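# Set the control box dial to 6 with two robot hands

## Task

Rotate the dial on the control box until it points at 6, and make sure the control box is still upright at the end.

## Robot and tools

Robot: two arms, left_arm (base near scene y = +0.34 m) and right_arm (base near y = -0.35 m). Each carries a 16-motor four-digit hand with index, middle, ring and thumb. right_arm has a right hand and left_arm a mirrored left hand. Each arm has a wrist camera.

Frames. The scene frame has its origin at table-top height, midway between the arms. +z is up, +x points out over the table, and +y is toward left_arm. Image left and right do not follow the arm names. Hand positions (end_effector_position, metres) and orientations (end_effector_quat_wxyz) are reported in each arm's own base frame, which sits close to the scene frame but shifted to that base. The hand point lies just beyond the index and middle knuckles. Its axes: +z runs along the straight fingers toward the tips. +y points out of the palm face. On the right hand +x points away from the thumb; on the left hand +x points toward the thumb. A rigid mast sticks out at the wrist on the palm side and can strike objects.

execute_actions(actions, cameras). actions is a list of actions, run in order. Each action lasts 0.5 s and is a table of up to 15 rows, one per 1/30 s step. If there are fewer than 15 rows, the last row repeats. Every row is one flat list of 48 numbers, each in [-1, 1], covering both arms even if one is still. The order is:
- left_arm dx, dy, dz, rx, ry, rz
- 16 left-hand motor numbers
- left current_limit, left speed
- the same 24 numbers for right_arm and the right hand.

dx..rz are an offset, not a pose. They are measured from that arm's Hand target as it stood when the action began, along that target's own axes. Every row in an action counts from that same start, not from the row before. 1.0 equals 0.6 m of travel or 180 degrees of turn. rx, ry, rz form a single rotation vector. Sending the same offset again moves the hand further. All zeros re-requests the current target. The controller limits orientation to within 40 degrees of the measured one per step. The hand often stops short of the target, especially at long reach or under load; the elbow sags, so command a bit higher than wanted. Waiting does not close the gap: send the remaining distance as a new offset. To stop pressing against something, command the target back beyond the hand point.

Hand numbers, per hand, in this fixed order: index_abd, index_mcp, index_pip, index_dip, middle_abd, middle_mcp, middle_pip, middle_dip, ring_abd, ring_mcp, ring_pip, ring_dip, thumb_cmc, thumb_axl, thumb_mcp, thumb_ipl. Each is an absolute goal angle scaled between the hinge's two stops, -1 to +1. Straight is about -0.75 for mcp, -0.58 for pip, -0.70 for dip, 0 for abd. For the thumb it is -0.71 cmc, -0.68 axl, -0.23 mcp, -0.17 ipl. +1 bends toward the palm; abd +1 spreads a finger away from the thumb.

Shorthand: put four grasp numbers a, b, c, d in the first four slots and exactly 0 in the other twelve. a curls index and middle at the outer joints, b bends all fingers at the knuckle, c swings the thumb across the palm, d curls the ring finger. All zeros is the open hand. Because of this, twelve trailing zeros always mean grasp numbers; use 0.001 to mean a true zero. A zero is a goal, not 'keep': to hold a hand unchanged, resend its hand_goal, current_limit and speed.

current_limit scales motor current linearly from 0 mA at -1 to 550 mA at +1. speed sets how fast goals are approached: (speed+1)/2 of 8.5 rad/s. Both start at +0.4 and -0.6 and persist once written. A motor drawing 495 mA or more for 5 s in total shuts down for 10 s.

cameras: a list of names, ["all"], or []. If left out, you get all images only when actions is empty. Camera names: cam_high and cam_low (fixed, 896x504), cam_left_wrist and cam_right_wrist (fisheye, 672x504). An unknown name invalidates the call.

Results report, per arm:
- end_effector_position and orientation, plus Hand target (the base for the next offsets)
- joint positions, velocities ('within noise' means still) and torques
- per motor: hand_goal, hand_measured, hand_current_ma, and hand_state (moving, goal, blocked, or overload meaning shut down)
- hand_current_limit and hand_speed
- some step-by-step positions
- MOTOR HOT or OVER-TEMPERATURE FAULT lines when heating occurs.
A call returns once the robot settles, up to 3 s after its last action. The robot keeps holding the last command while you think.

zoom_image(camera, region): enlarges [x0, y0, x1, y1] pixels (at most 504x504) of the newest image from one camera.
read_manual(section): licence texts only; no motion.
finished_scene(scene=1): ends the scene permanently. The dial must remain at 6 with the box upright without help.

Avoid:
- knocking over the control box or anything leaving the table
- fast impacts or hard shoves on fixed or heavy objects
- the two arms or hands touching or squeezing each other
- long pushes toward unreachable poses, which heat motors (100 °C drops the arm)
- motor overload
- arm stops
- jerky motion and wasted time.

Each tool is called after "Request:" by a JSON object that holds its "method" and its "body".

## Session

Request:
{"method": "execute_actions", "body": {"actions": []}}

Scene clock: 0.00 s.
left_arm: end_effector_position=(+0.2744, -0.5261, +0.1963) hand_goal=(+0.000, -0.754, -0.576, -0.696, +0.000, -0.754, -0.576, -0.696, +0.000, -0.754, -0.576, -0.696, -0.714, -0.678, -0.226, -0.168) hand_measured=(+0.000, -0.754, -0.576, -0.696, +0.000, -0.754, -0.576, -0.696, +0.000, -0.754, -0.576, -0.696, -0.714, -0.678, -0.226, -0.168) hand_current_ma=(+0, +0, +0, +0, +0, +0, +0, +0, +0, +0, +0, +0, +0, +0, +0, +0) hand_state=(goal, goal, goal, goal, goal, goal, goal, goal, goal, goal, goal, goal, goal, goal, goal, goal) hand_current_limit=0.40 hand_speed=-0.60 end_effector_quat_wxyz=(+0.661, -0.040, +0.717, -0.218) | right_arm: end_effector_position=(+0.5827, -0.1922, +0.2819) hand_goal=(+0.000, -0.754, -0.576, -0.696, +0.000, -0.754, -0.576, -0.696, +0.000, -0.754, -0.576, -0.696, -0.714, -0.678, -0.226, -0.168) hand_measured=(+0.000, -0.754, -0.576, -0.696, +0.000, -0.754, -0.576, -0.696, +0.000, -0.754, -0.576, -0.696, -0.714, -0.678, -0.226, -0.168) hand_current_ma=(+0, +0, +0, +0, +0, +0, +0, +0, +0, +0, +0, +0, +0, +0, +0, +0) hand_state=(goal, goal, goal, goal, goal, goal, goal, goal, goal, goal, goal, goal, goal, goal, goal, goal) hand_current_limit=0.40 hand_speed=-0.60 end_effector_quat_wxyz=(-0.141, +0.724, -0.134, +0.662)
Joint positions: left_arm=[-1.408 1.801 1.173 0.555 -1.145 -2.012] | right_arm=[-0.297 1.363 0.935 0.339 -0.322 1.935]
Joint velocities: within noise
Joint torques (N m): no reading
Motor temperatures (°C): left_arm=[27 28 22 26 24 21] | right_arm=[22 26 24 25 22 24]
Heat: left arm: hottest shoulder 28 °C; right arm: hottest shoulder 26 °C.
Hand target: left_arm +0.2755, -0.5326, +0.2029; +0.662, -0.047, +0.713, -0.225 | right_arm +0.5894, -0.1943, +0.3016; -0.139, +0.713, -0.128, +0.675

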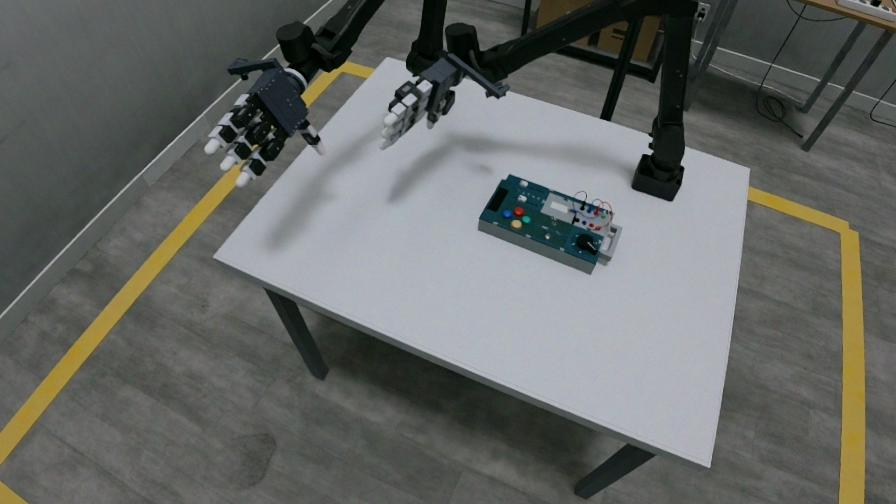

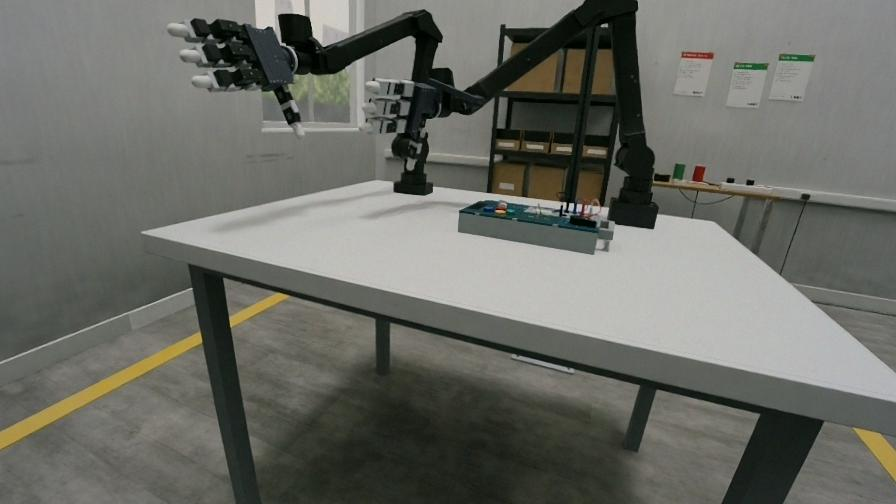

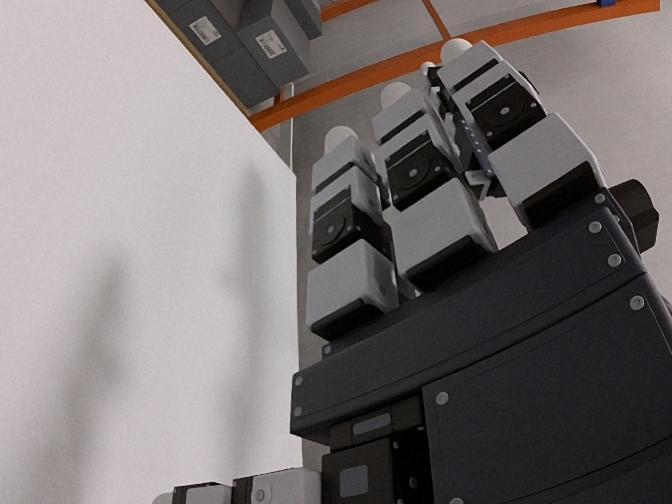

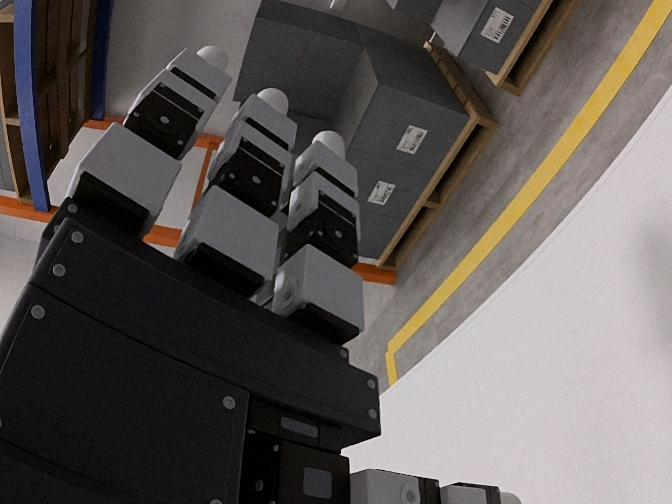

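Request:
{"method": "zoom_image", "body": {"camera": "cam_high", "region": [540, 190, 640, 290]}}

Request:
{"method": "zoom_image", "body": {"camera": "cam_high", "region": [470, 160, 640, 290]}}

Request:
{"method": "zoom_image", "body": {"camera": "cam_low", "region": [440, 180, 640, 270]}}

Scaled by 5.040 from the camera's 896x504 image, which has a finer 1280x720 frame.

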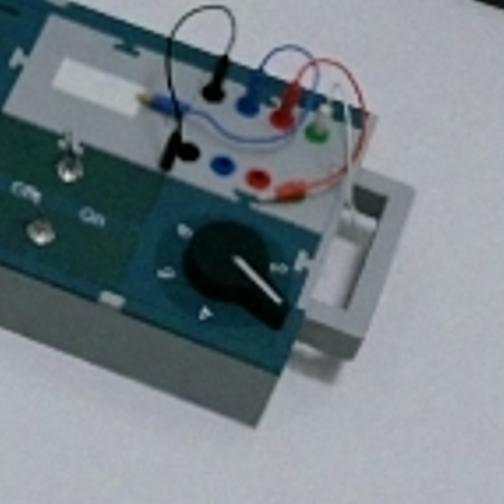

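Scaled by 2.965 from the camera's 896x504 image, which has a finer 1280x720 frame.

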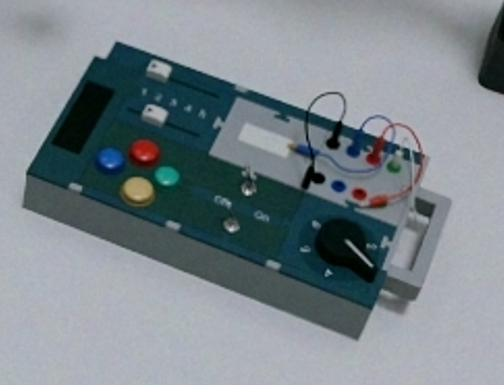

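Scaled by 2.520 from the camera's 896x504 image, which has a finer 1280x720 frame.

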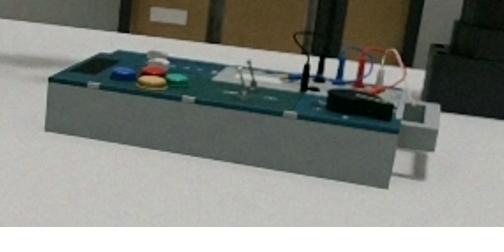

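Request:
{"method": "zoom_image", "body": {"camera": "cam_high", "region": [565, 220, 615, 270]}}

Request:
{"method": "zoom_image", "body": {"camera": "cam_low", "region": [550, 200, 620, 255]}}

Scaled by 10.080 from the camera's 896x504 image, which has a finer 1280x720 frame.

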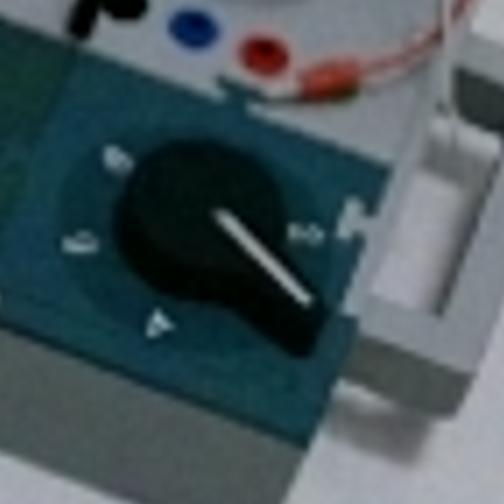

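Scaled by 7.200 from the camera's 896x504 image, which has a finer 1280x720 frame.

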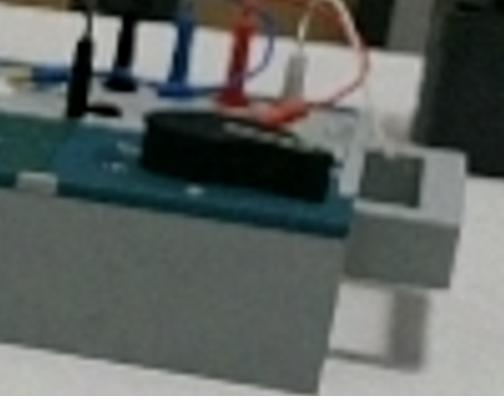

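Request:
{"method": "execute_actions", "body": {"actions": [[[-0.063,0.028,-0.0145,0.03,0.061,0.052,0,0,0,0,0,0,0,0,0,0,0,0,0,0,0,0,0.4,-0.6,0,0,0,0,0,0,0,0,0,0,0,0,0,0,0,0,0,0,0,0,0,0,0.4,-0.6]]]}}

Scene clock: 13.40 s.
left_arm: end_effector_position=(+0.2707, -0.4969, +0.2302) hand_goal=(+0.000, -0.750, -0.580, -0.700, +0.000, -0.750, -0.580, -0.700, +0.000, -0.750, -0.580, -0.700, -0.710, -0.680, -0.230, -0.170) hand_measured=(-0.002, -0.750, -0.578, -0.698, -0.002, -0.748, -0.578, -0.698, -0.002, -0.748, -0.578, -0.698, -0.710, -0.678, -0.228, -0.168) hand_current_ma=(+0, +0, +0, +1, +0, +0, +1, +0, +0, +0, +1, +1, +0, +0, +1, +0) hand_state=(goal, goal, goal, goal, goal, goal, goal, goal, goal, goal, goal, goal, goal, goal, goal, goal) hand_current_limit=0.40 hand_speed=-0.60 end_effector_quat_wxyz=(+0.610, +0.070, +0.762, -0.206) | right_arm: end_effector_position=(+0.5827, -0.1922, +0.2819) hand_goal=(+0.000, -0.750, -0.580, -0.700, +0.000, -0.750, -0.580, -0.700, +0.000, -0.750, -0.580, -0.700, -0.710, -0.680, -0.230, -0.170) hand_measured=(+0.000, -0.748, -0.576, -0.698, -0.002, -0.748, -0.576, -0.698, -0.002, -0.748, -0.576, -0.696, -0.708, -0.678, -0.226, -0.168) hand_current_ma=(+0, +0, +1, +0, +0, +0, +1, +1, +0, +0, +1, +1, +0, +0, +1, +1) hand_state=(goal, goal, goal, goal, goal, goal, goal, goal, goal, goal, goal, goal, goal, goal, goal, goal) hand_current_limit=0.40 hand_speed=-0.60 end_effector_quat_wxyz=(-0.141, +0.724, -0.134, +0.662)
Joint positions: left_arm=[-1.393 1.607 1.105 0.203 -0.954 -2.051] | right_arm=[-0.297 1.363 0.935 0.339 -0.322 1.935]
Joint torques (N m): left_arm=[-1.03 -14.92 10.54 1.18 -0.26 -0.07] | right_arm=[-0.5 -8.06 13.89 2.4 -0.09 0.01]
Heat: left arm: hottest shoulder 30 °C; right arm: hottest shoulder 27 °C.
Hand target: left_arm +0.2755, -0.5015, +0.2316; +0.609, +0.064, +0.763, -0.207 | right_arm +0.5894, -0.1943, +0.3016; -0.139, +0.713, -0.128, +0.675
Off the commanded pose: left_arm 0.007 m, 1 deg | right_arm 0.021 m, 2 deg.
Step readings (end_effector_position of left_arm | right_arm):
0: (+0.2744, -0.5261, +0.1963) | (+0.5827, -0.1922, +0.2819)
1: (+0.2745, -0.5269, +0.1962) | (+0.5827, -0.1922, +0.2819)
2: (+0.2746, -0.5293, +0.1962) | (+0.5827, -0.1922, +0.2819)
4: (+0.2736, -0.5297, +0.1964) | (+0.5827, -0.1922, +0.2819)
8: (+0.2704, -0.5118, +0.2094) | (+0.5827, -0.1922, +0.2819)
15: (+0.2708, -0.4988, +0.2352) | (+0.5827, -0.1922, +0.2819)

Request:
{"method": "execute_actions", "body": {"actions": [[[-0.063,0.028,-0.0145,0.03,0.061,0.052,0,0,0,0,0,0,0,0,0,0,0,0,0,0,0,0,0.4,-0.6,0,0,0,0,0,0,0,0,0,0,0,0,0,0,0,0,0,0,0,0,0,0,0.4,-0.6]],[[-0.0096,0.0469,-0.0374,0.03,0.061,0.052,0,0,0,0,0,0,0,0,0,0,0,0,0,0,0,0,0.4,-0.6,0,0,0,0,0,0,0,0,0,0,0,0,0,0,0,0,0,0,0,0,0,0,0.4,-0.6]],[[-0.0096,0.0469,-0.0374,0.03,0.061,0.052,0,0,0,0,0,0,0,0,0,0,0,0,0,0,0,0,0.4,-0.6,0,0,0,0,0,0,0,0,0,0,0,0,0,0,0,0,0,0,0,0,0,0,0.4,-0.6]]], "cameras": ["cam_high"]}}

Scene clock: 16.10 s.
left_arm: end_effector_position=(+0.2779, -0.3985, +0.2653) hand_goal=(+0.000, -0.750, -0.580, -0.700, +0.000, -0.750, -0.580, -0.700, +0.000, -0.750, -0.580, -0.700, -0.710, -0.680, -0.230, -0.170) hand_measured=(-0.002, -0.750, -0.578, -0.698, -0.002, -0.750, -0.578, -0.698, -0.002, -0.750, -0.578, -0.698, -0.710, -0.678, -0.228, -0.168) hand_current_ma=(+0, +0, +0, +1, +0, +0, +0, +0, +0, +0, +0, +0, +0, +0, +1, +0) hand_state=(goal, goal, goal, goal, goal, goal, goal, goal, goal, goal, goal, goal, goal, goal, goal, goal) hand_current_limit=0.40 hand_speed=-0.60 end_effector_quat_wxyz=(+0.373, +0.387, +0.834, -0.120) | right_arm: end_effector_position=(+0.5827, -0.1922, +0.2819) hand_goal=(+0.000, -0.750, -0.580, -0.700, +0.000, -0.750, -0.580, -0.700, +0.000, -0.750, -0.580, -0.700, -0.710, -0.680, -0.230, -0.170) hand_measured=(+0.000, -0.748, -0.576, -0.698, -0.002, -0.748, -0.576, -0.698, -0.002, -0.748, -0.576, -0.696, -0.708, -0.678, -0.226, -0.168) hand_current_ma=(+0, +0, +1, +0, +0, +0, +1, +1, +0, +0, +1, +1, +0, +0, +1, +1) hand_state=(goal, goal, goal, goal, goal, goal, goal, goal, goal, goal, goal, goal, goal, goal, goal, goal) hand_current_limit=0.40 hand_speed=-0.60 end_effector_quat_wxyz=(-0.141, +0.724, -0.134, +0.662)
Joint positions: left_arm=[-1.236 1.282 1.113 -0.659 -0.347 -1.802] | right_arm=[-0.297 1.363 0.935 0.339 -0.322 1.935]
Joint torques (N m): left_arm=[-0.91 -10.81 14.13 0.99 -0.28 0.06] | right_arm=[-0.5 -8.12 13.9 2.41 -0.09 0.01]
Heat: left arm: hottest shoulder 30 °C; right arm: hottest shoulder 27 °C.
Hand target: left_arm +0.2847, -0.4098, +0.2914; +0.387, +0.383, +0.828, -0.133 | right_arm +0.5894, -0.1943, +0.3016; -0.139, +0.713, -0.128, +0.675
Off the commanded pose: left_arm 0.029 m, 2 deg | right_arm 0.021 m, 2 deg.
Step readings (end_effector_position of left_arm | right_arm):
0: (+0.2707, -0.4969, +0.2301) | (+0.5827, -0.1922, +0.2819)
1: (+0.2705, -0.4976, +0.2295) | (+0.5827, -0.1922, +0.2819)
2: (+0.2709, -0.4997, +0.2281) | (+0.5827, -0.1922, +0.2819)
4: (+0.2716, -0.5009, +0.2265) | (+0.5827, -0.1922, +0.2819)
8: (+0.2736, -0.4879, +0.2397) | (+0.5827, -0.1922, +0.2819)
15: (+0.2790, -0.4692, +0.2576) | (+0.5827, -0.1922, +0.2819)
16: (+0.2787, -0.4693, +0.2561) | (+0.5827, -0.1922, +0.2819)
17: (+0.2779, -0.4704, +0.2526) | (+0.5827, -0.1922, +0.2819)
19: (+0.2755, -0.4687, +0.2469) | (+0.5827, -0.1922, +0.2819)
23: (+0.2725, -0.4551, +0.2534) | (+0.5827, -0.1922, +0.2819)
30: (+0.2762, -0.4386, +0.2685) | (+0.5827, -0.1922, +0.2819)
31: (+0.2760, -0.4385, +0.2674) | (+0.5827, -0.1922, +0.2819)
32: (+0.2750, -0.4385, +0.2635) | (+0.5827, -0.1922, +0.2819)
34: (+0.2717, -0.4333, +0.2561) | (+0.5827, -0.1922, +0.2819)
38: (+0.2732, -0.4125, +0.2560) | (+0.5827, -0.1922, +0.2819)
45: (+0.2782, -0.3988, +0.2650) | (+0.5827, -0.1922, +0.2819)
Images, in order (width x height): cam_high 896x504.

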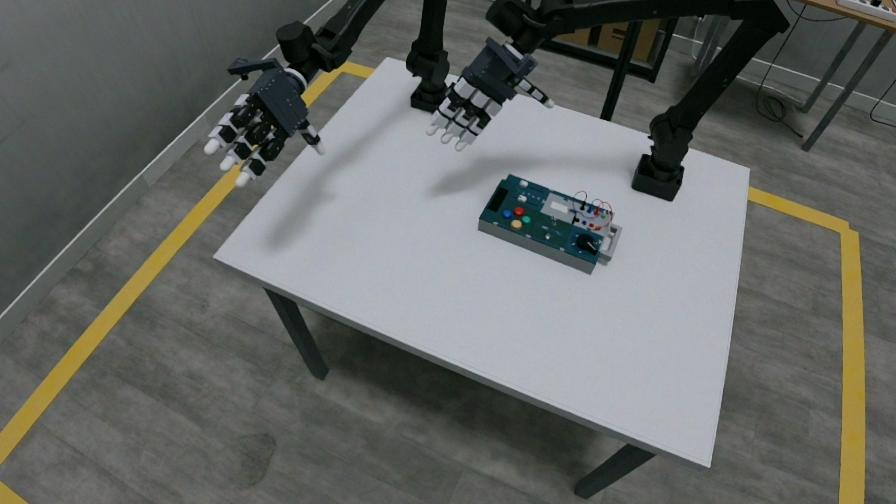

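Request:
{"method": "execute_actions", "body": {"actions": [[[0.0291,0.0568,-0.0254,0.03,0.061,0.052,0,0,0,0,0,0,0,0,0,0,0,0,0,0,0,0,0.4,-0.6,0,0,0,0,0,0,0,0,0,0,0,0,0,0,0,0,0,0,0,0,0,0,0.4,-0.6]],[[0.0291,0.0568,-0.0254,0.03,0.061,0.052,0,0,0,0,0,0,0,0,0,0,0,0,0,0,0,0,0.4,-0.6,0,0,0,0,0,0,0,0,0,0,0,0,0,0,0,0,0,0,0,0,0,0,0.4,-0.6]],[[0.0737,0.0357,-0.0184,0.03,0.061,0.052,0,0,0,0,0,0,0,0,0,0,0,0,0,0,0,0,0.4,-0.6,0,0,0,0,0,0,0,0,0,0,0,0,0,0,0,0,0,0,0,0,0,0,0.4,-0.6]],[[0.0737,0.0357,-0.0184,0.03,0.061,0.052,0,0,0,0,0,0,0,0,0,0,0,0,0,0,0,0,0.4,-0.6,0,0,0,0,0,0,0,0,0,0,0,0,0,0,0,0,0,0,0,0,0,0,0.4,-0.6]]], "cameras": ["cam_high","cam_left_wrist"]}}

Scene clock: 19.07 s.
left_arm: end_effector_position=(+0.3185, -0.2267, +0.2794) hand_goal=(+0.000, -0.750, -0.580, -0.700, +0.000, -0.750, -0.580, -0.700, +0.000, -0.750, -0.580, -0.700, -0.710, -0.680, -0.230, -0.170) hand_measured=(-0.002, -0.750, -0.578, -0.698, -0.002, -0.750, -0.578, -0.698, -0.002, -0.750, -0.578, -0.698, -0.710, -0.678, -0.228, -0.168) hand_current_ma=(+0, +0, +0, +1, +0, +0, +0, +0, +0, +0, +0, +0, +0, +0, +1, +0) hand_state=(goal, goal, goal, goal, goal, goal, goal, goal, goal, goal, goal, goal, goal, goal, goal, goal) hand_current_limit=0.40 hand_speed=-0.60 end_effector_quat_wxyz=(-0.011, +0.703, +0.711, +0.000) | right_arm: end_effector_position=(+0.5827, -0.1922, +0.2819) hand_goal=(+0.000, -0.750, -0.580, -0.700, +0.000, -0.750, -0.580, -0.700, +0.000, -0.750, -0.580, -0.700, -0.710, -0.680, -0.230, -0.170) hand_measured=(+0.000, -0.748, -0.576, -0.698, -0.002, -0.748, -0.576, -0.698, -0.002, -0.748, -0.576, -0.696, -0.708, -0.678, -0.226, -0.168) hand_current_ma=(+0, +0, +1, +0, +0, +0, +1, +1, +0, +0, +1, +1, +0, +0, +1, +1) hand_state=(goal, goal, goal, goal, goal, goal, goal, goal, goal, goal, goal, goal, goal, goal, goal, goal) hand_current_limit=0.40 hand_speed=-0.60 end_effector_quat_wxyz=(-0.141, +0.724, -0.134, +0.662)
Joint positions: left_arm=[-0.818 1.248 1.292 -1.635 0.001 -0.83] | right_arm=[-0.297 1.363 0.935 0.339 -0.322 1.935]
Joint torques (N m): left_arm=[-1.55 -8.23 12.46 -0.28 -0.04 0.07] | right_arm=[-0.44 -8.12 13.9 2.4 -0.09 0.01]
Heat: left arm: hottest shoulder 30 °C; right arm: hottest elbow 28 °C.
Hand target: left_arm +0.3283, -0.2340, +0.2954; +0.002, +0.704, +0.710, -0.002 | right_arm +0.5894, -0.1943, +0.3016; -0.139, +0.713, -0.128, +0.675
Off the commanded pose: left_arm 0.020 m, 2 deg | right_arm 0.021 m, 2 deg.
Step readings (end_effector_position of left_arm | right_arm):
0: (+0.2779, -0.3985, +0.2653) | (+0.5827, -0.1922, +0.2819)
1: (+0.2775, -0.3987, +0.2646) | (+0.5827, -0.1922, +0.2819)
2: (+0.2768, -0.3985, +0.2629) | (+0.5827, -0.1922, +0.2819)
4: (+0.2742, -0.3929, +0.2569) | (+0.5827, -0.1922, +0.2819)
8: (+0.2804, -0.3687, +0.2553) | (+0.5827, -0.1922, +0.2819)
15: (+0.2871, -0.3588, +0.2628) | (+0.5827, -0.1922, +0.2819)
16: (+0.2868, -0.3594, +0.2634) | (+0.5827, -0.1922, +0.2819)
17: (+0.2863, -0.3585, +0.2630) | (+0.5827, -0.1922, +0.2819)
19: (+0.2845, -0.3520, +0.2611) | (+0.5827, -0.1922, +0.2819)
23: (+0.2947, -0.3291, +0.2632) | (+0.5827, -0.1922, +0.2819)
30: (+0.3024, -0.3214, +0.2732) | (+0.5827, -0.1922, +0.2819)
31: (+0.3022, -0.3217, +0.2739) | (+0.5827, -0.1922, +0.2819)
32: (+0.3016, -0.3200, +0.2739) | (+0.5827, -0.1922, +0.2819)
34: (+0.2986, -0.3099, +0.2711) | (+0.5827, -0.1922, +0.2819)
38: (+0.3029, -0.2814, +0.2657) | (+0.5827, -0.1922, +0.2819)
45: (+0.3061, -0.2721, +0.2673) | (+0.5827, -0.1922, +0.2819)
46: (+0.3063, -0.2725, +0.2685) | (+0.5827, -0.1922, +0.2819)
47: (+0.3065, -0.2698, +0.2697) | (+0.5827, -0.1922, +0.2819)
49: (+0.3064, -0.2581, +0.2726) | (+0.5827, -0.1922, +0.2819)
53: (+0.3136, -0.2291, +0.2768) | (+0.5827, -0.1922, +0.2819)
60: (+0.3180, -0.2240, +0.2809) | (+0.5827, -0.1922, +0.2819)
camera_calibration:
cam_left_wrist: T_world_to_cam=[[-0.658845, -0.752277, -0.00164689, 0.00812699], [-0.523644, 0.457034, 0.718969, 0.0287063], [-0.540111, 0.474551, -0.69504, 0.597124], [0, 0, 0, 1]] pos_world=[0.3429, -0.290372, 0.3944]
Images, in order (width x height): cam_high 896x504, cam_left_wrist 672x504.

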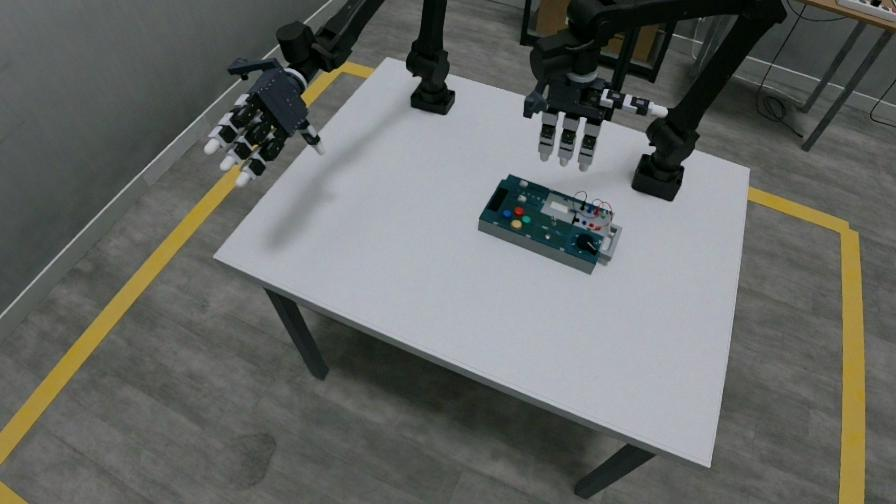

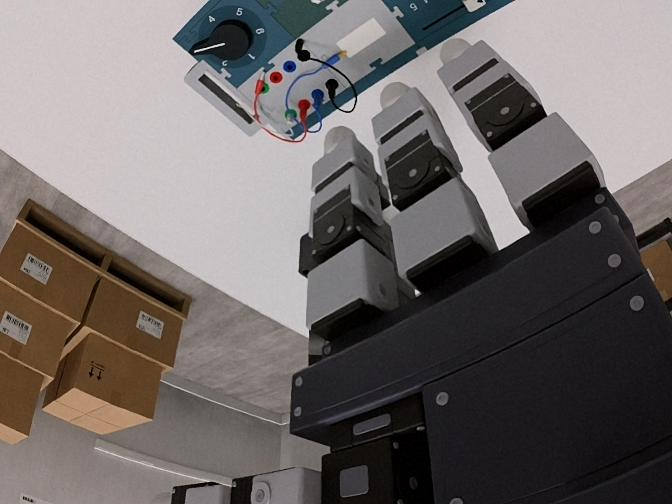

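Request:
{"method": "zoom_image", "body": {"camera": "cam_left_wrist", "region": [170, 0, 310, 105]}}

Request:
{"method": "zoom_image", "body": {"camera": "cam_left_wrist", "region": [150, 0, 504, 200]}}

Scaled by 3.600 from the camera's 672x504 image, which has a finer 960x720 frame.

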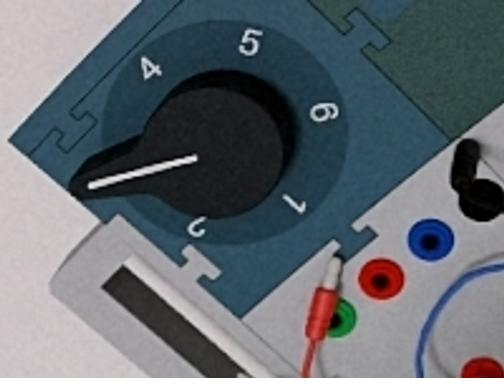

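Scaled by 1.424 from the camera's 672x504 image, which has a finer 960x720 frame.

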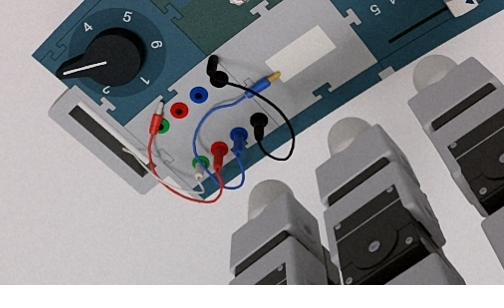

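Request:
{"method": "zoom_image", "body": {"camera": "cam_high", "region": [510, 70, 680, 270]}}

Scaled by 2.520 from the camera's 896x504 image, which has a finer 1280x720 frame.

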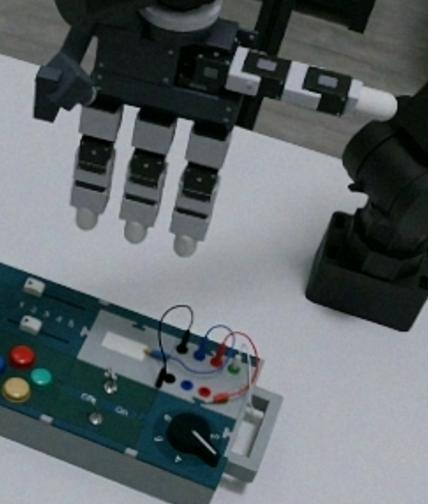

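Request:
{"method": "execute_actions", "body": {"actions": [[[0.032,-0.007,0.003,0,0,0.1667,0,0,0,0,0,0,0,0,0,0,0,0,0,0,0,0,0.4,-0.6,0,0,0,0,0,0,0,0,0,0,0,0,0,0,0,0,0,0,0,0,0,0,0.4,-0.6]],[[0.024,-0.022,0.003,0,0,0.1667,0,0,0,0,0,0,0,0,0,0,0,0,0,0,0,0,0.4,-0.6,0,0,0,0,0,0,0,0,0,0,0,0,0,0,0,0,0,0,0,0,0,0,0.4,-0.6]],[[0.01,-0.031,0.003,0,0,0.1667,0,0,0,0,0,0,0,0,0,0,0,0,0,0,0,0,0.4,-0.6,0,0,0,0,0,0,0,0,0,0,0,0,0,0,0,0,0,0,0,0,0,0,0.4,-0.6]]], "cameras": ["cam_high","cam_left_wrist"]}}

Scene clock: 23.17 s.
left_arm: end_effector_position=(+0.3026, -0.1739, +0.2735) hand_goal=(+0.000, -0.750, -0.580, -0.700, +0.000, -0.750, -0.580, -0.700, +0.000, -0.750, -0.580, -0.700, -0.710, -0.680, -0.230, -0.170) hand_measured=(-0.002, -0.748, -0.578, -0.698, -0.002, -0.750, -0.578, -0.698, -0.002, -0.748, -0.578, -0.698, -0.710, -0.678, -0.228, -0.168) hand_current_ma=(+0, +0, +0, +1, +0, +0, +0, +0, +0, +0, +0, +0, +0, +0, +1, +0) hand_state=(goal, goal, goal, goal, goal, goal, goal, goal, goal, goal, goal, goal, goal, goal, goal, goal) hand_current_limit=0.40 hand_speed=-0.60 end_effector_quat_wxyz=(-0.008, +1.000, +0.010, -0.017) | right_arm: end_effector_position=(+0.5827, -0.1922, +0.2819) hand_goal=(+0.000, -0.750, -0.580, -0.700, +0.000, -0.750, -0.580, -0.700, +0.000, -0.750, -0.580, -0.700, -0.710, -0.680, -0.230, -0.170) hand_measured=(+0.000, -0.748, -0.576, -0.698, -0.002, -0.748, -0.576, -0.698, -0.002, -0.748, -0.576, -0.696, -0.708, -0.678, -0.226, -0.168) hand_current_ma=(+0, +0, +1, +0, +0, +0, +1, +1, +0, +0, +1, +1, +0, +0, +1, +1) hand_state=(goal, goal, goal, goal, goal, goal, goal, goal, goal, goal, goal, goal, goal, goal, goal, goal) hand_current_limit=0.40 hand_speed=-0.60 end_effector_quat_wxyz=(-0.141, +0.724, -0.134, +0.662)
Joint positions: left_arm=[-0.311 1.126 1.182 -1.664 -0.004 1.24] | right_arm=[-0.297 1.363 0.935 0.339 -0.322 1.935]
Joint torques (N m): left_arm=[-0.73 -6.48 11.79 0.49 0.11 0.03] | right_arm=[-0.44 -8.12 13.9 2.4 -0.1 0.01]
Motor temperatures (°C): left_arm=[27 30 27 26 24 21] | right_arm=[22 27 28 25 22 23]
Heat: left arm: hottest shoulder 30 °C; right arm: hottest elbow 28 °C.
Hand target: left_arm +0.3154, -0.1767, +0.2895; +0.003, +1.000, +0.004, +0.000 | right_arm +0.5894, -0.1943, +0.3016; -0.139, +0.713, -0.128, +0.675
Off the commanded pose: left_arm 0.021 m, 2 deg | right_arm 0.021 m, 2 deg.
Step readings (end_effector_position of left_arm | right_arm):
0: (+0.3185, -0.2267, +0.2794) | (+0.5827, -0.1922, +0.2819)
1: (+0.3188, -0.2271, +0.2794) | (+0.5827, -0.1922, +0.2819)
2: (+0.3205, -0.2274, +0.2803) | (+0.5827, -0.1922, +0.2819)
4: (+0.3233, -0.2267, +0.2820) | (+0.5827, -0.1922, +0.2819)
8: (+0.3220, -0.2138, +0.2878) | (+0.5827, -0.1922, +0.2819)
15: (+0.3225, -0.2104, +0.2994) | (+0.5827, -0.1922, +0.2819)
16: (+0.3227, -0.2112, +0.2988) | (+0.5827, -0.1922, +0.2819)
17: (+0.3235, -0.2111, +0.2975) | (+0.5827, -0.1922, +0.2819)
19: (+0.3237, -0.2061, +0.2925) | (+0.5827, -0.1922, +0.2819)
23: (+0.3225, -0.1890, +0.2867) | (+0.5827, -0.1922, +0.2819)
30: (+0.3195, -0.1891, +0.2893) | (+0.5827, -0.1922, +0.2819)
31: (+0.3187, -0.1898, +0.2893) | (+0.5827, -0.1922, +0.2819)
32: (+0.3184, -0.1890, +0.2891) | (+0.5827, -0.1922, +0.2819)
34: (+0.3189, -0.1825, +0.2883) | (+0.5827, -0.1922, +0.2819)
38: (+0.3187, -0.1662, +0.2868) | (+0.5827, -0.1922, +0.2819)
45: (+0.3087, -0.1693, +0.2799) | (+0.5827, -0.1922, +0.2819)
camera_calibration:
cam_left_wrist: T_world_to_cam=[[-0.756328, 0.653257, 0.0349665, 0.301226], [0.487613, 0.527304, 0.695833, -0.287088], [0.43612, 0.543329, -0.717352, 0.281978], [0, 0, 0, 1]] pos_world=[0.244837, -0.198602, 0.39151]
Images, in order (width x height): cam_high 896x504, cam_left_wrist 672x504.

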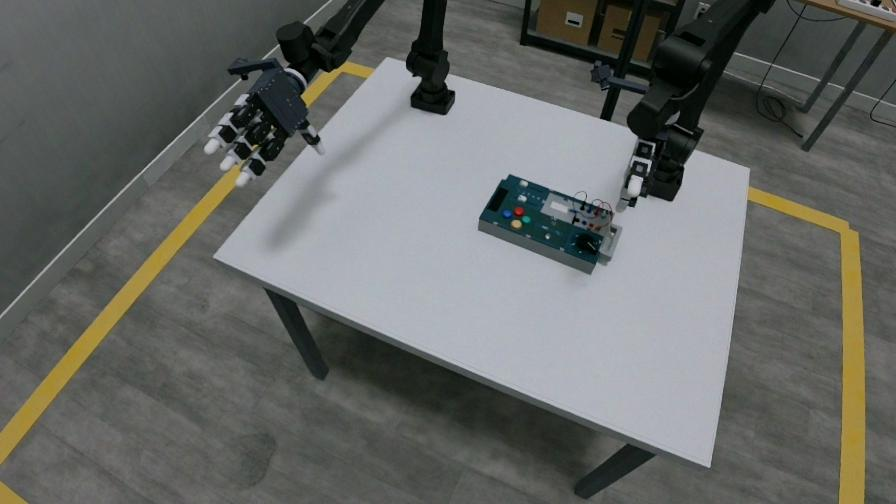

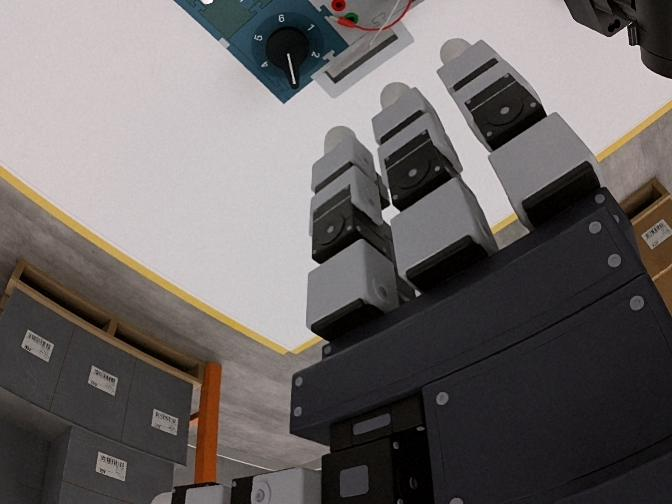

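Request:
{"method": "zoom_image", "body": {"camera": "cam_high", "region": [540, 110, 700, 290]}}

Scaled by 2.800 from the camera's 896x504 image, which has a finer 1280x720 frame.

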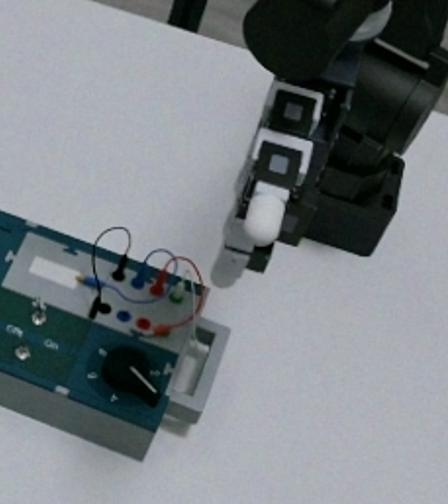

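Request:
{"method": "execute_actions", "body": {"actions": [[[0.0,0,0,0,0,0,0.001,-0.754,-0.576,-0.696,0.001,0.41,0.66,-0.40,0.001,0.41,0.66,-0.40,0.143,-0.678,-0.226,-0.168,0.4,-0.6,0,0,0,0,0,0,0,0,0,0,0,0,0,0,0,0,0,0,0,0,0,0,0.4,-0.6]],[[0.015,0,0.05,0,0,0,0.001,-0.754,-0.576,-0.696,0.001,0.41,0.66,-0.40,0.001,0.41,0.66,-0.40,0.143,-0.678,-0.226,-0.168,0.4,-0.6,0,0,0,0,0,0,0,0,0,0,0,0,0,0,0,0,0,0,0,0,0,0,0.4,-0.6]],[[0.0,0,0.04,0,0,0,0.001,-0.754,-0.576,-0.696,0.001,0.41,0.66,-0.40,0.001,0.41,0.66,-0.40,0.143,-0.678,-0.226,-0.168,0.4,-0.6,0,0,0,0,0,0,0,0,0,0,0,0,0,0,0,0,0,0,0,0,0,0,0.4,-0.6]]], "cameras": ["all"]}}

Scene clock: 26.37 s.
left_arm: end_effector_position=(+0.3208, -0.1782, +0.2390) hand_goal=(+0.000, -0.754, -0.576, -0.696, +0.000, +0.410, +0.660, -0.400, +0.000, +0.410, +0.660, -0.400, +0.142, -0.678, -0.226, -0.168) hand_measured=(-0.002, -0.750, -0.578, -0.698, -0.002, +0.394, +0.656, -0.402, -0.002, +0.390, +0.656, -0.402, +0.138, -0.678, -0.224, -0.168) hand_current_ma=(+0, +1, +0, +0, +0, -10, -1, +0, +0, -15, -1, +0, -1, +0, +1, +0) hand_state=(goal, goal, goal, goal, goal, goal, goal, goal, goal, goal, goal, goal, goal, goal, goal, goal) hand_current_limit=0.40 hand_speed=-0.60 end_effector_quat_wxyz=(+0.002, +1.000, +0.004, +0.000) | right_arm: end_effector_position=(+0.5827, -0.1922, +0.2819) hand_goal=(+0.000, -0.750, -0.580, -0.700, +0.000, -0.750, -0.580, -0.700, +0.000, -0.750, -0.580, -0.700, -0.710, -0.680, -0.230, -0.170) hand_measured=(+0.000, -0.748, -0.576, -0.698, -0.002, -0.748, -0.576, -0.698, -0.002, -0.748, -0.576, -0.696, -0.708, -0.678, -0.226, -0.168) hand_current_ma=(+0, +0, +1, +0, +0, +0, +1, +1, +0, +0, +1, +1, +0, +0, +1, +1) hand_state=(goal, goal, goal, goal, goal, goal, goal, goal, goal, goal, goal, goal, goal, goal, goal, goal) hand_current_limit=0.40 hand_speed=-0.60 end_effector_quat_wxyz=(-0.141, +0.724, -0.134, +0.662)
Joint positions: left_arm=[-0.3 1.151 1.104 -1.521 0.004 1.262] | right_arm=[-0.297 1.363 0.935 0.339 -0.322 1.935]
Joint torques (N m): left_arm=[-0.44 -7.3 8.53 0.59 0.28 0.07] | right_arm=[-0.5 -8.12 13.9 2.4 -0.1 0.01]
Heat: left arm: hottest shoulder 30 °C; right arm: hottest elbow 29 °C.
Hand target: left_arm +0.3244, -0.1770, +0.2356; +0.003, +1.000, +0.004, +0.000 | right_arm +0.5894, -0.1943, +0.3016; -0.139, +0.713, -0.128, +0.675
Off the commanded pose: left_arm 0.005 m, 0 deg | right_arm 0.021 m, 2 deg.
Step readings (end_effector_position of left_arm | right_arm):
0: (+0.3026, -0.1739, +0.2735) | (+0.5827, -0.1922, +0.2819)
1: (+0.3026, -0.1739, +0.2735) | (+0.5827, -0.1922, +0.2819)
2: (+0.3025, -0.1739, +0.2735) | (+0.5827, -0.1922, +0.2819)
4: (+0.3024, -0.1740, +0.2738) | (+0.5827, -0.1922, +0.2819)
8: (+0.3021, -0.1743, +0.2740) | (+0.5827, -0.1922, +0.2819)
15: (+0.3017, -0.1745, +0.2741) | (+0.5827, -0.1922, +0.2819)
16: (+0.3018, -0.1746, +0.2741) | (+0.5827, -0.1922, +0.2819)
17: (+0.3029, -0.1748, +0.2743) | (+0.5827, -0.1922, +0.2819)
19: (+0.3088, -0.1763, +0.2746) | (+0.5827, -0.1922, +0.2819)
23: (+0.3188, -0.1777, +0.2713) | (+0.5827, -0.1922, +0.2819)
30: (+0.3205, -0.1780, +0.2637) | (+0.5827, -0.1922, +0.2819)
31: (+0.3206, -0.1780, +0.2634) | (+0.5827, -0.1922, +0.2819)
32: (+0.3212, -0.1782, +0.2624) | (+0.5827, -0.1922, +0.2819)
34: (+0.3225, -0.1787, +0.2568) | (+0.5827, -0.1922, +0.2819)
38: (+0.3193, -0.1777, +0.2421) | (+0.5827, -0.1922, +0.2819)
45: (+0.3205, -0.1781, +0.2389) | (+0.5827, -0.1922, +0.2819)
camera_calibration:
cam_left_wrist: T_world_to_cam=[[-0.749966, 0.661459, -0.00483633, 0.327917], [0.4686, 0.536433, 0.701893, -0.263359], [0.466868, 0.52413, -0.712265, 0.237156], [0, 0, 0, 1]] pos_world=[0.258616, -0.19993, 0.355354]

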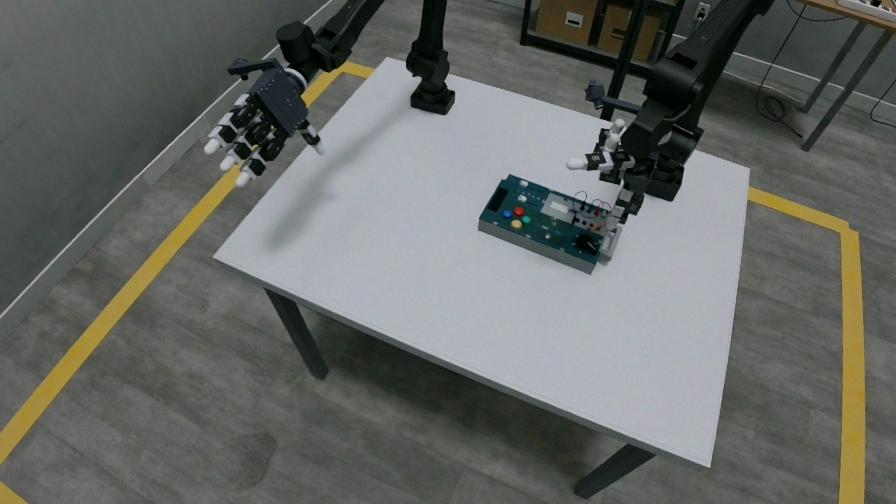

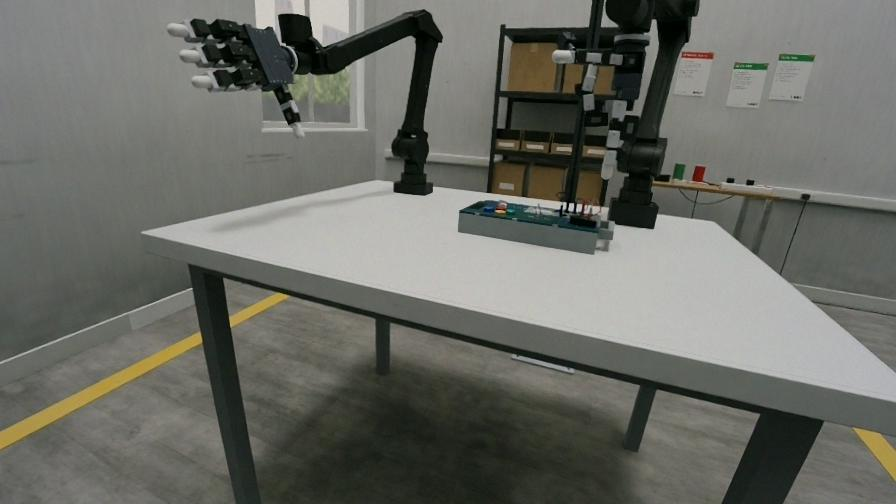

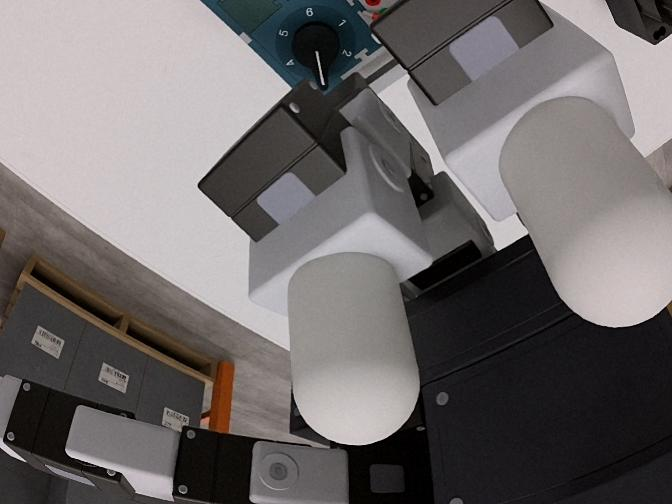

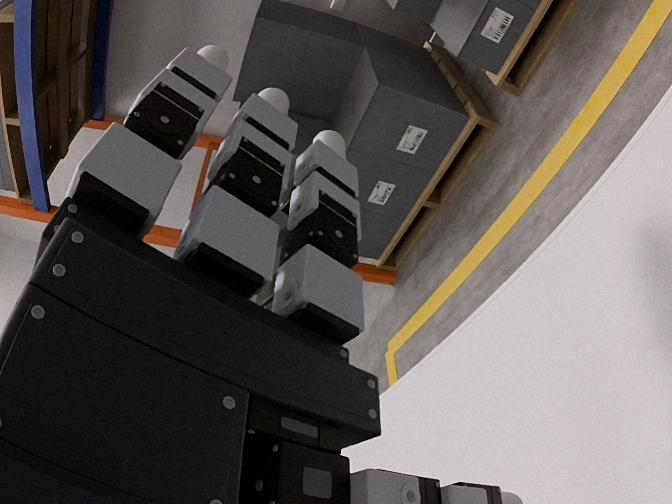

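Request:
{"method": "zoom_image", "body": {"camera": "cam_high", "region": [550, 180, 650, 280]}}

Request:
{"method": "zoom_image", "body": {"camera": "cam_low", "region": [540, 130, 660, 260]}}

Scaled by 5.040 from the camera's 896x504 image, which has a finer 1280x720 frame.

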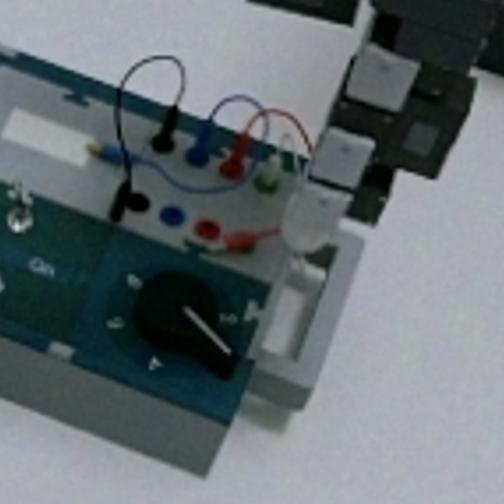

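Scaled by 3.877 from the camera's 896x504 image, which has a finer 1280x720 frame.

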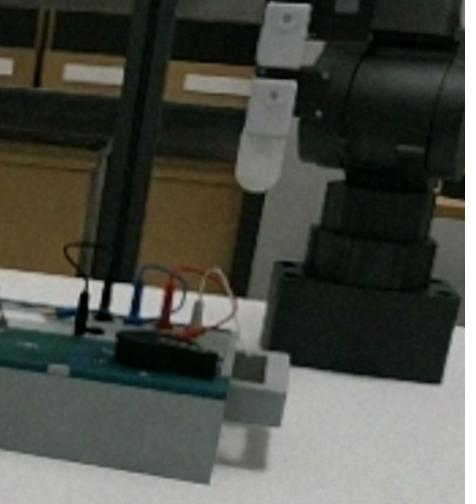

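Request:
{"method": "execute_actions", "body": {"actions": [[[-0.0283,-0.01,0.0,0,0,0,0.001,-0.754,-0.576,-0.696,0.001,0.41,0.66,-0.40,0.001,0.41,0.66,-0.40,0.143,-0.678,-0.226,-0.168,0.4,-0.6,0,0,0,0,0,0,0,0,0,0,0,0,0,0,0,0,0,0,0,0,0,0,0.4,-0.6]],[[0.0,0,0.06,0,0,0,0.001,-0.754,-0.576,-0.696,0.001,0.41,0.66,-0.40,0.001,0.41,0.66,-0.40,0.143,-0.678,-0.226,-0.168,0.4,-0.6,0,0,0,0,0,0,0,0,0,0,0,0,0,0,0,0,0,0,0,0,0,0,0.4,-0.6]]], "cameras": ["cam_high","cam_low","cam_left_wrist"]}}

Request:
{"method": "zoom_image", "body": {"camera": "cam_high", "region": [550, 180, 650, 280]}}

Request:
{"method": "zoom_image", "body": {"camera": "cam_low", "region": [540, 130, 660, 260]}}

Scene clock: 28.77 s.
left_arm: end_effector_position=(+0.3039, -0.1726, +0.2014) hand_goal=(+0.000, -0.754, -0.576, -0.696, +0.000, +0.410, +0.660, -0.400, +0.000, +0.410, +0.660, -0.400, +0.142, -0.678, -0.226, -0.168) hand_measured=(-0.002, -0.750, -0.578, -0.698, -0.002, +0.396, +0.656, -0.402, -0.002, +0.392, +0.656, -0.402, +0.138, -0.678, -0.224, -0.168) hand_current_ma=(+0, +1, +0, +0, +0, -9, -1, +0, +0, -13, -1, +0, -1, +0, +1, +0) hand_state=(goal, goal, goal, goal, goal, goal, goal, goal, goal, goal, goal, goal, goal, goal, goal, goal) hand_current_limit=0.40 hand_speed=-0.60 end_effector_quat_wxyz=(+0.002, +1.000, +0.004, -0.002) | right_arm: end_effector_position=(+0.5827, -0.1922, +0.2819) hand_goal=(+0.000, -0.750, -0.580, -0.700, +0.000, -0.750, -0.580, -0.700, +0.000, -0.750, -0.580, -0.700, -0.710, -0.680, -0.230, -0.170) hand_measured=(+0.000, -0.748, -0.576, -0.698, -0.002, -0.748, -0.576, -0.698, -0.002, -0.748, -0.576, -0.696, -0.708, -0.678, -0.226, -0.168) hand_current_ma=(+0, +0, +1, +0, +0, +0, +1, +1, +0, +0, +1, +1, +0, +0, +1, +1) hand_state=(goal, goal, goal, goal, goal, goal, goal, goal, goal, goal, goal, goal, goal, goal, goal, goal) hand_current_limit=0.40 hand_speed=-0.60 end_effector_quat_wxyz=(-0.141, +0.724, -0.134, +0.662)
Joint positions: left_arm=[-0.299 1.115 0.979 -1.437 0.004 1.264] | right_arm=[-0.297 1.363 0.935 0.339 -0.322 1.935]
Joint torques (N m): left_arm=[-1.03 -6.53 8.61 0.62 0.32 0.04] | right_arm=[-0.44 -8.18 13.89 2.4 -0.1 0.01]
Heat: left arm: hottest shoulder 30 °C; right arm: hottest elbow 29 °C.
Hand target: left_arm +0.3073, -0.1713, +0.1996; +0.003, +1.000, +0.004, +0.000 | right_arm +0.5894, -0.1943, +0.3016; -0.139, +0.713, -0.128, +0.675
Off the commanded pose: left_arm 0.004 m, 0 deg | right_arm 0.021 m, 2 deg.
Step readings (end_effector_position of left_arm | right_arm):
0: (+0.3208, -0.1782, +0.2390) | (+0.5827, -0.1922, +0.2819)
1: (+0.3208, -0.1782, +0.2390) | (+0.5827, -0.1922, +0.2819)
2: (+0.3204, -0.1781, +0.2385) | (+0.5827, -0.1922, +0.2819)
4: (+0.3178, -0.1772, +0.2360) | (+0.5827, -0.1922, +0.2819)
8: (+0.3105, -0.1750, +0.2320) | (+0.5827, -0.1922, +0.2819)
15: (+0.3087, -0.1741, +0.2350) | (+0.5827, -0.1922, +0.2819)
16: (+0.3085, -0.1741, +0.2346) | (+0.5827, -0.1922, +0.2819)
17: (+0.3086, -0.1741, +0.2330) | (+0.5827, -0.1922, +0.2819)
19: (+0.3082, -0.1740, +0.2250) | (+0.5827, -0.1922, +0.2819)
23: (+0.3021, -0.1721, +0.2051) | (+0.5827, -0.1922, +0.2819)
30: (+0.3035, -0.1725, +0.2013) | (+0.5827, -0.1922, +0.2819)
camera_calibration:
cam_left_wrist: T_world_to_cam=[[-0.749454, 0.662055, -0.00107979, 0.310583], [0.47179, 0.535214, 0.700686, -0.232899], [0.46447, 0.524622, -0.713469, 0.216453], [0, 0, 0, 1]] pos_world=[0.242111, -0.194528, 0.317957]
Images, in order (width x height): cam_high 896x504, cam_low 896x504, cam_left_wrist 672x504.

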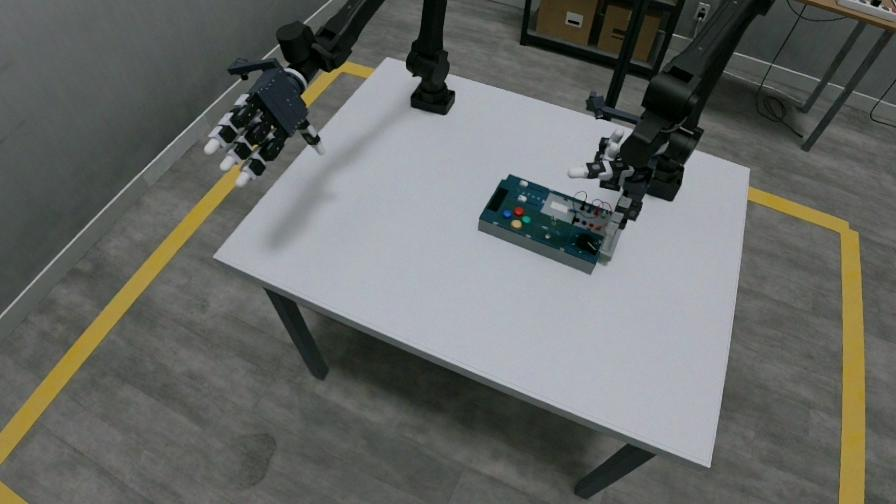

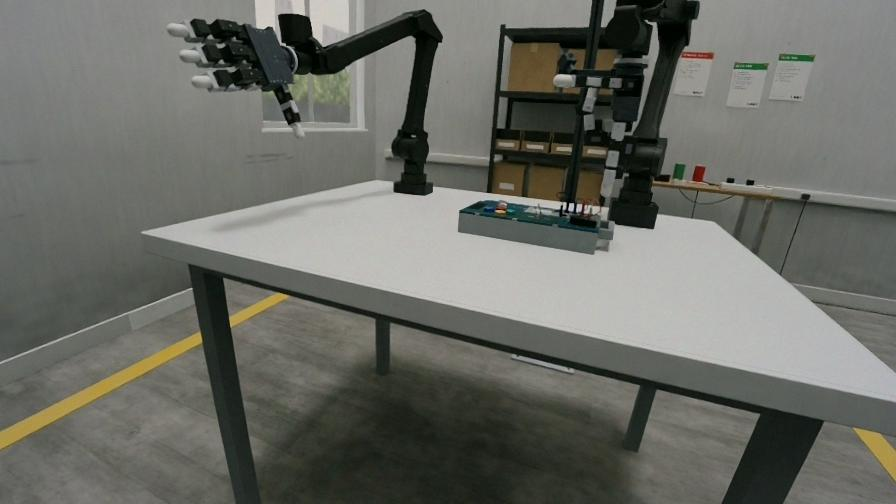

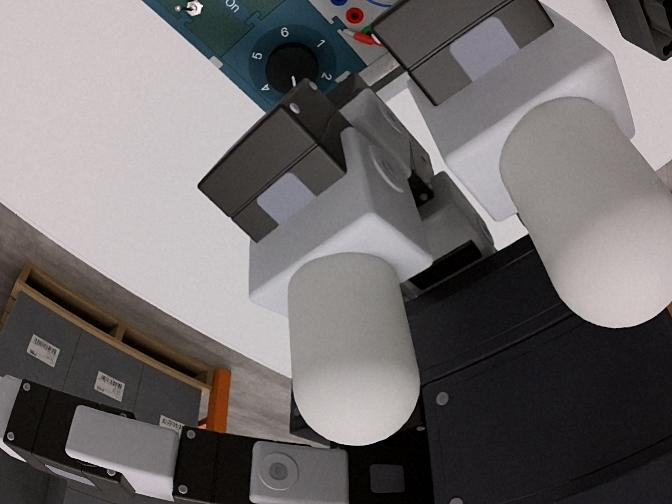

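Scaled by 5.040 from the camera's 896x504 image, which has a finer 1280x720 frame.

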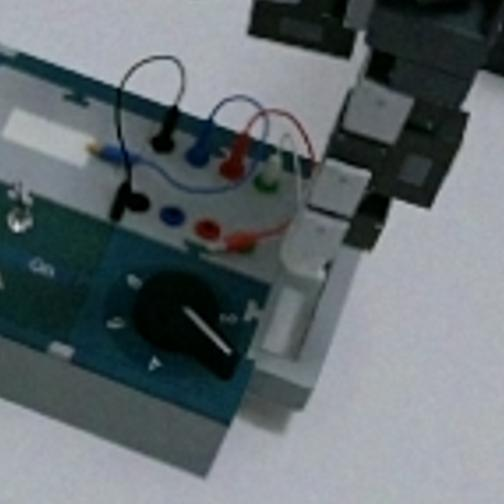

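Scaled by 3.877 from the camera's 896x504 image, which has a finer 1280x720 frame.

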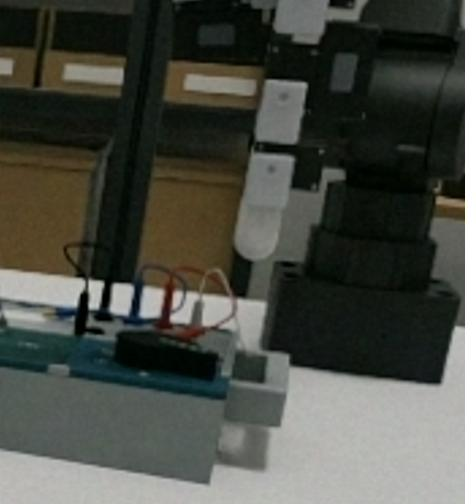

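Request:
{"method": "zoom_image", "body": {"camera": "cam_low", "region": [560, 185, 630, 255]}}

Request:
{"method": "zoom_image", "body": {"camera": "cam_high", "region": [570, 210, 630, 280]}}

Request:
{"method": "zoom_image", "body": {"camera": "cam_left_wrist", "region": [200, 0, 420, 140]}}

Scaled by 7.200 from the camera's 896x504 image, which has a finer 1280x720 frame.

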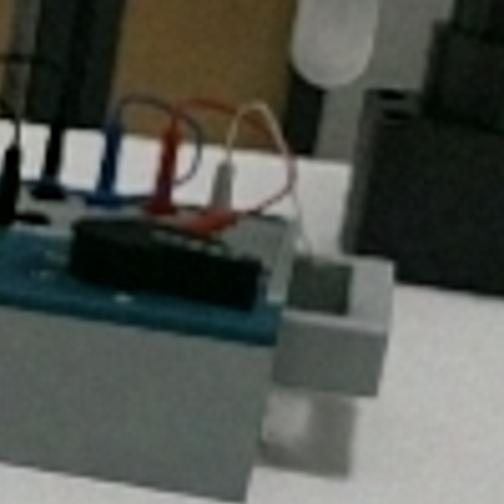

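Scaled by 7.200 from the camera's 896x504 image, which has a finer 1280x720 frame.

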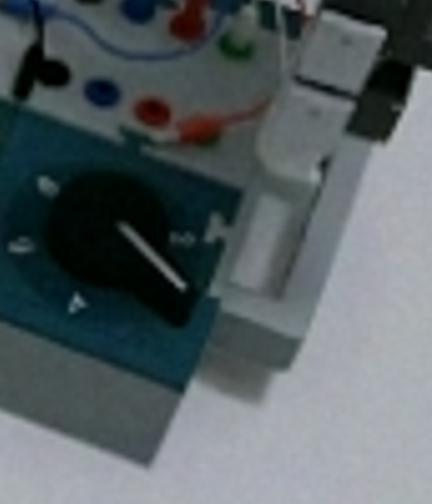

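Scaled by 2.291 from the camera's 672x504 image, which has a finer 960x720 frame.

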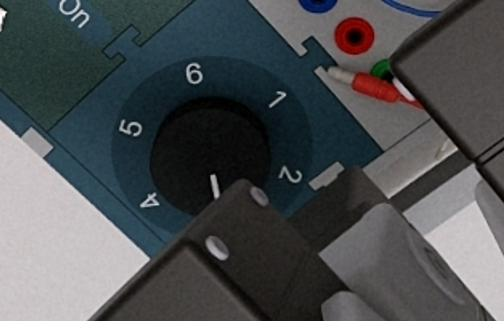

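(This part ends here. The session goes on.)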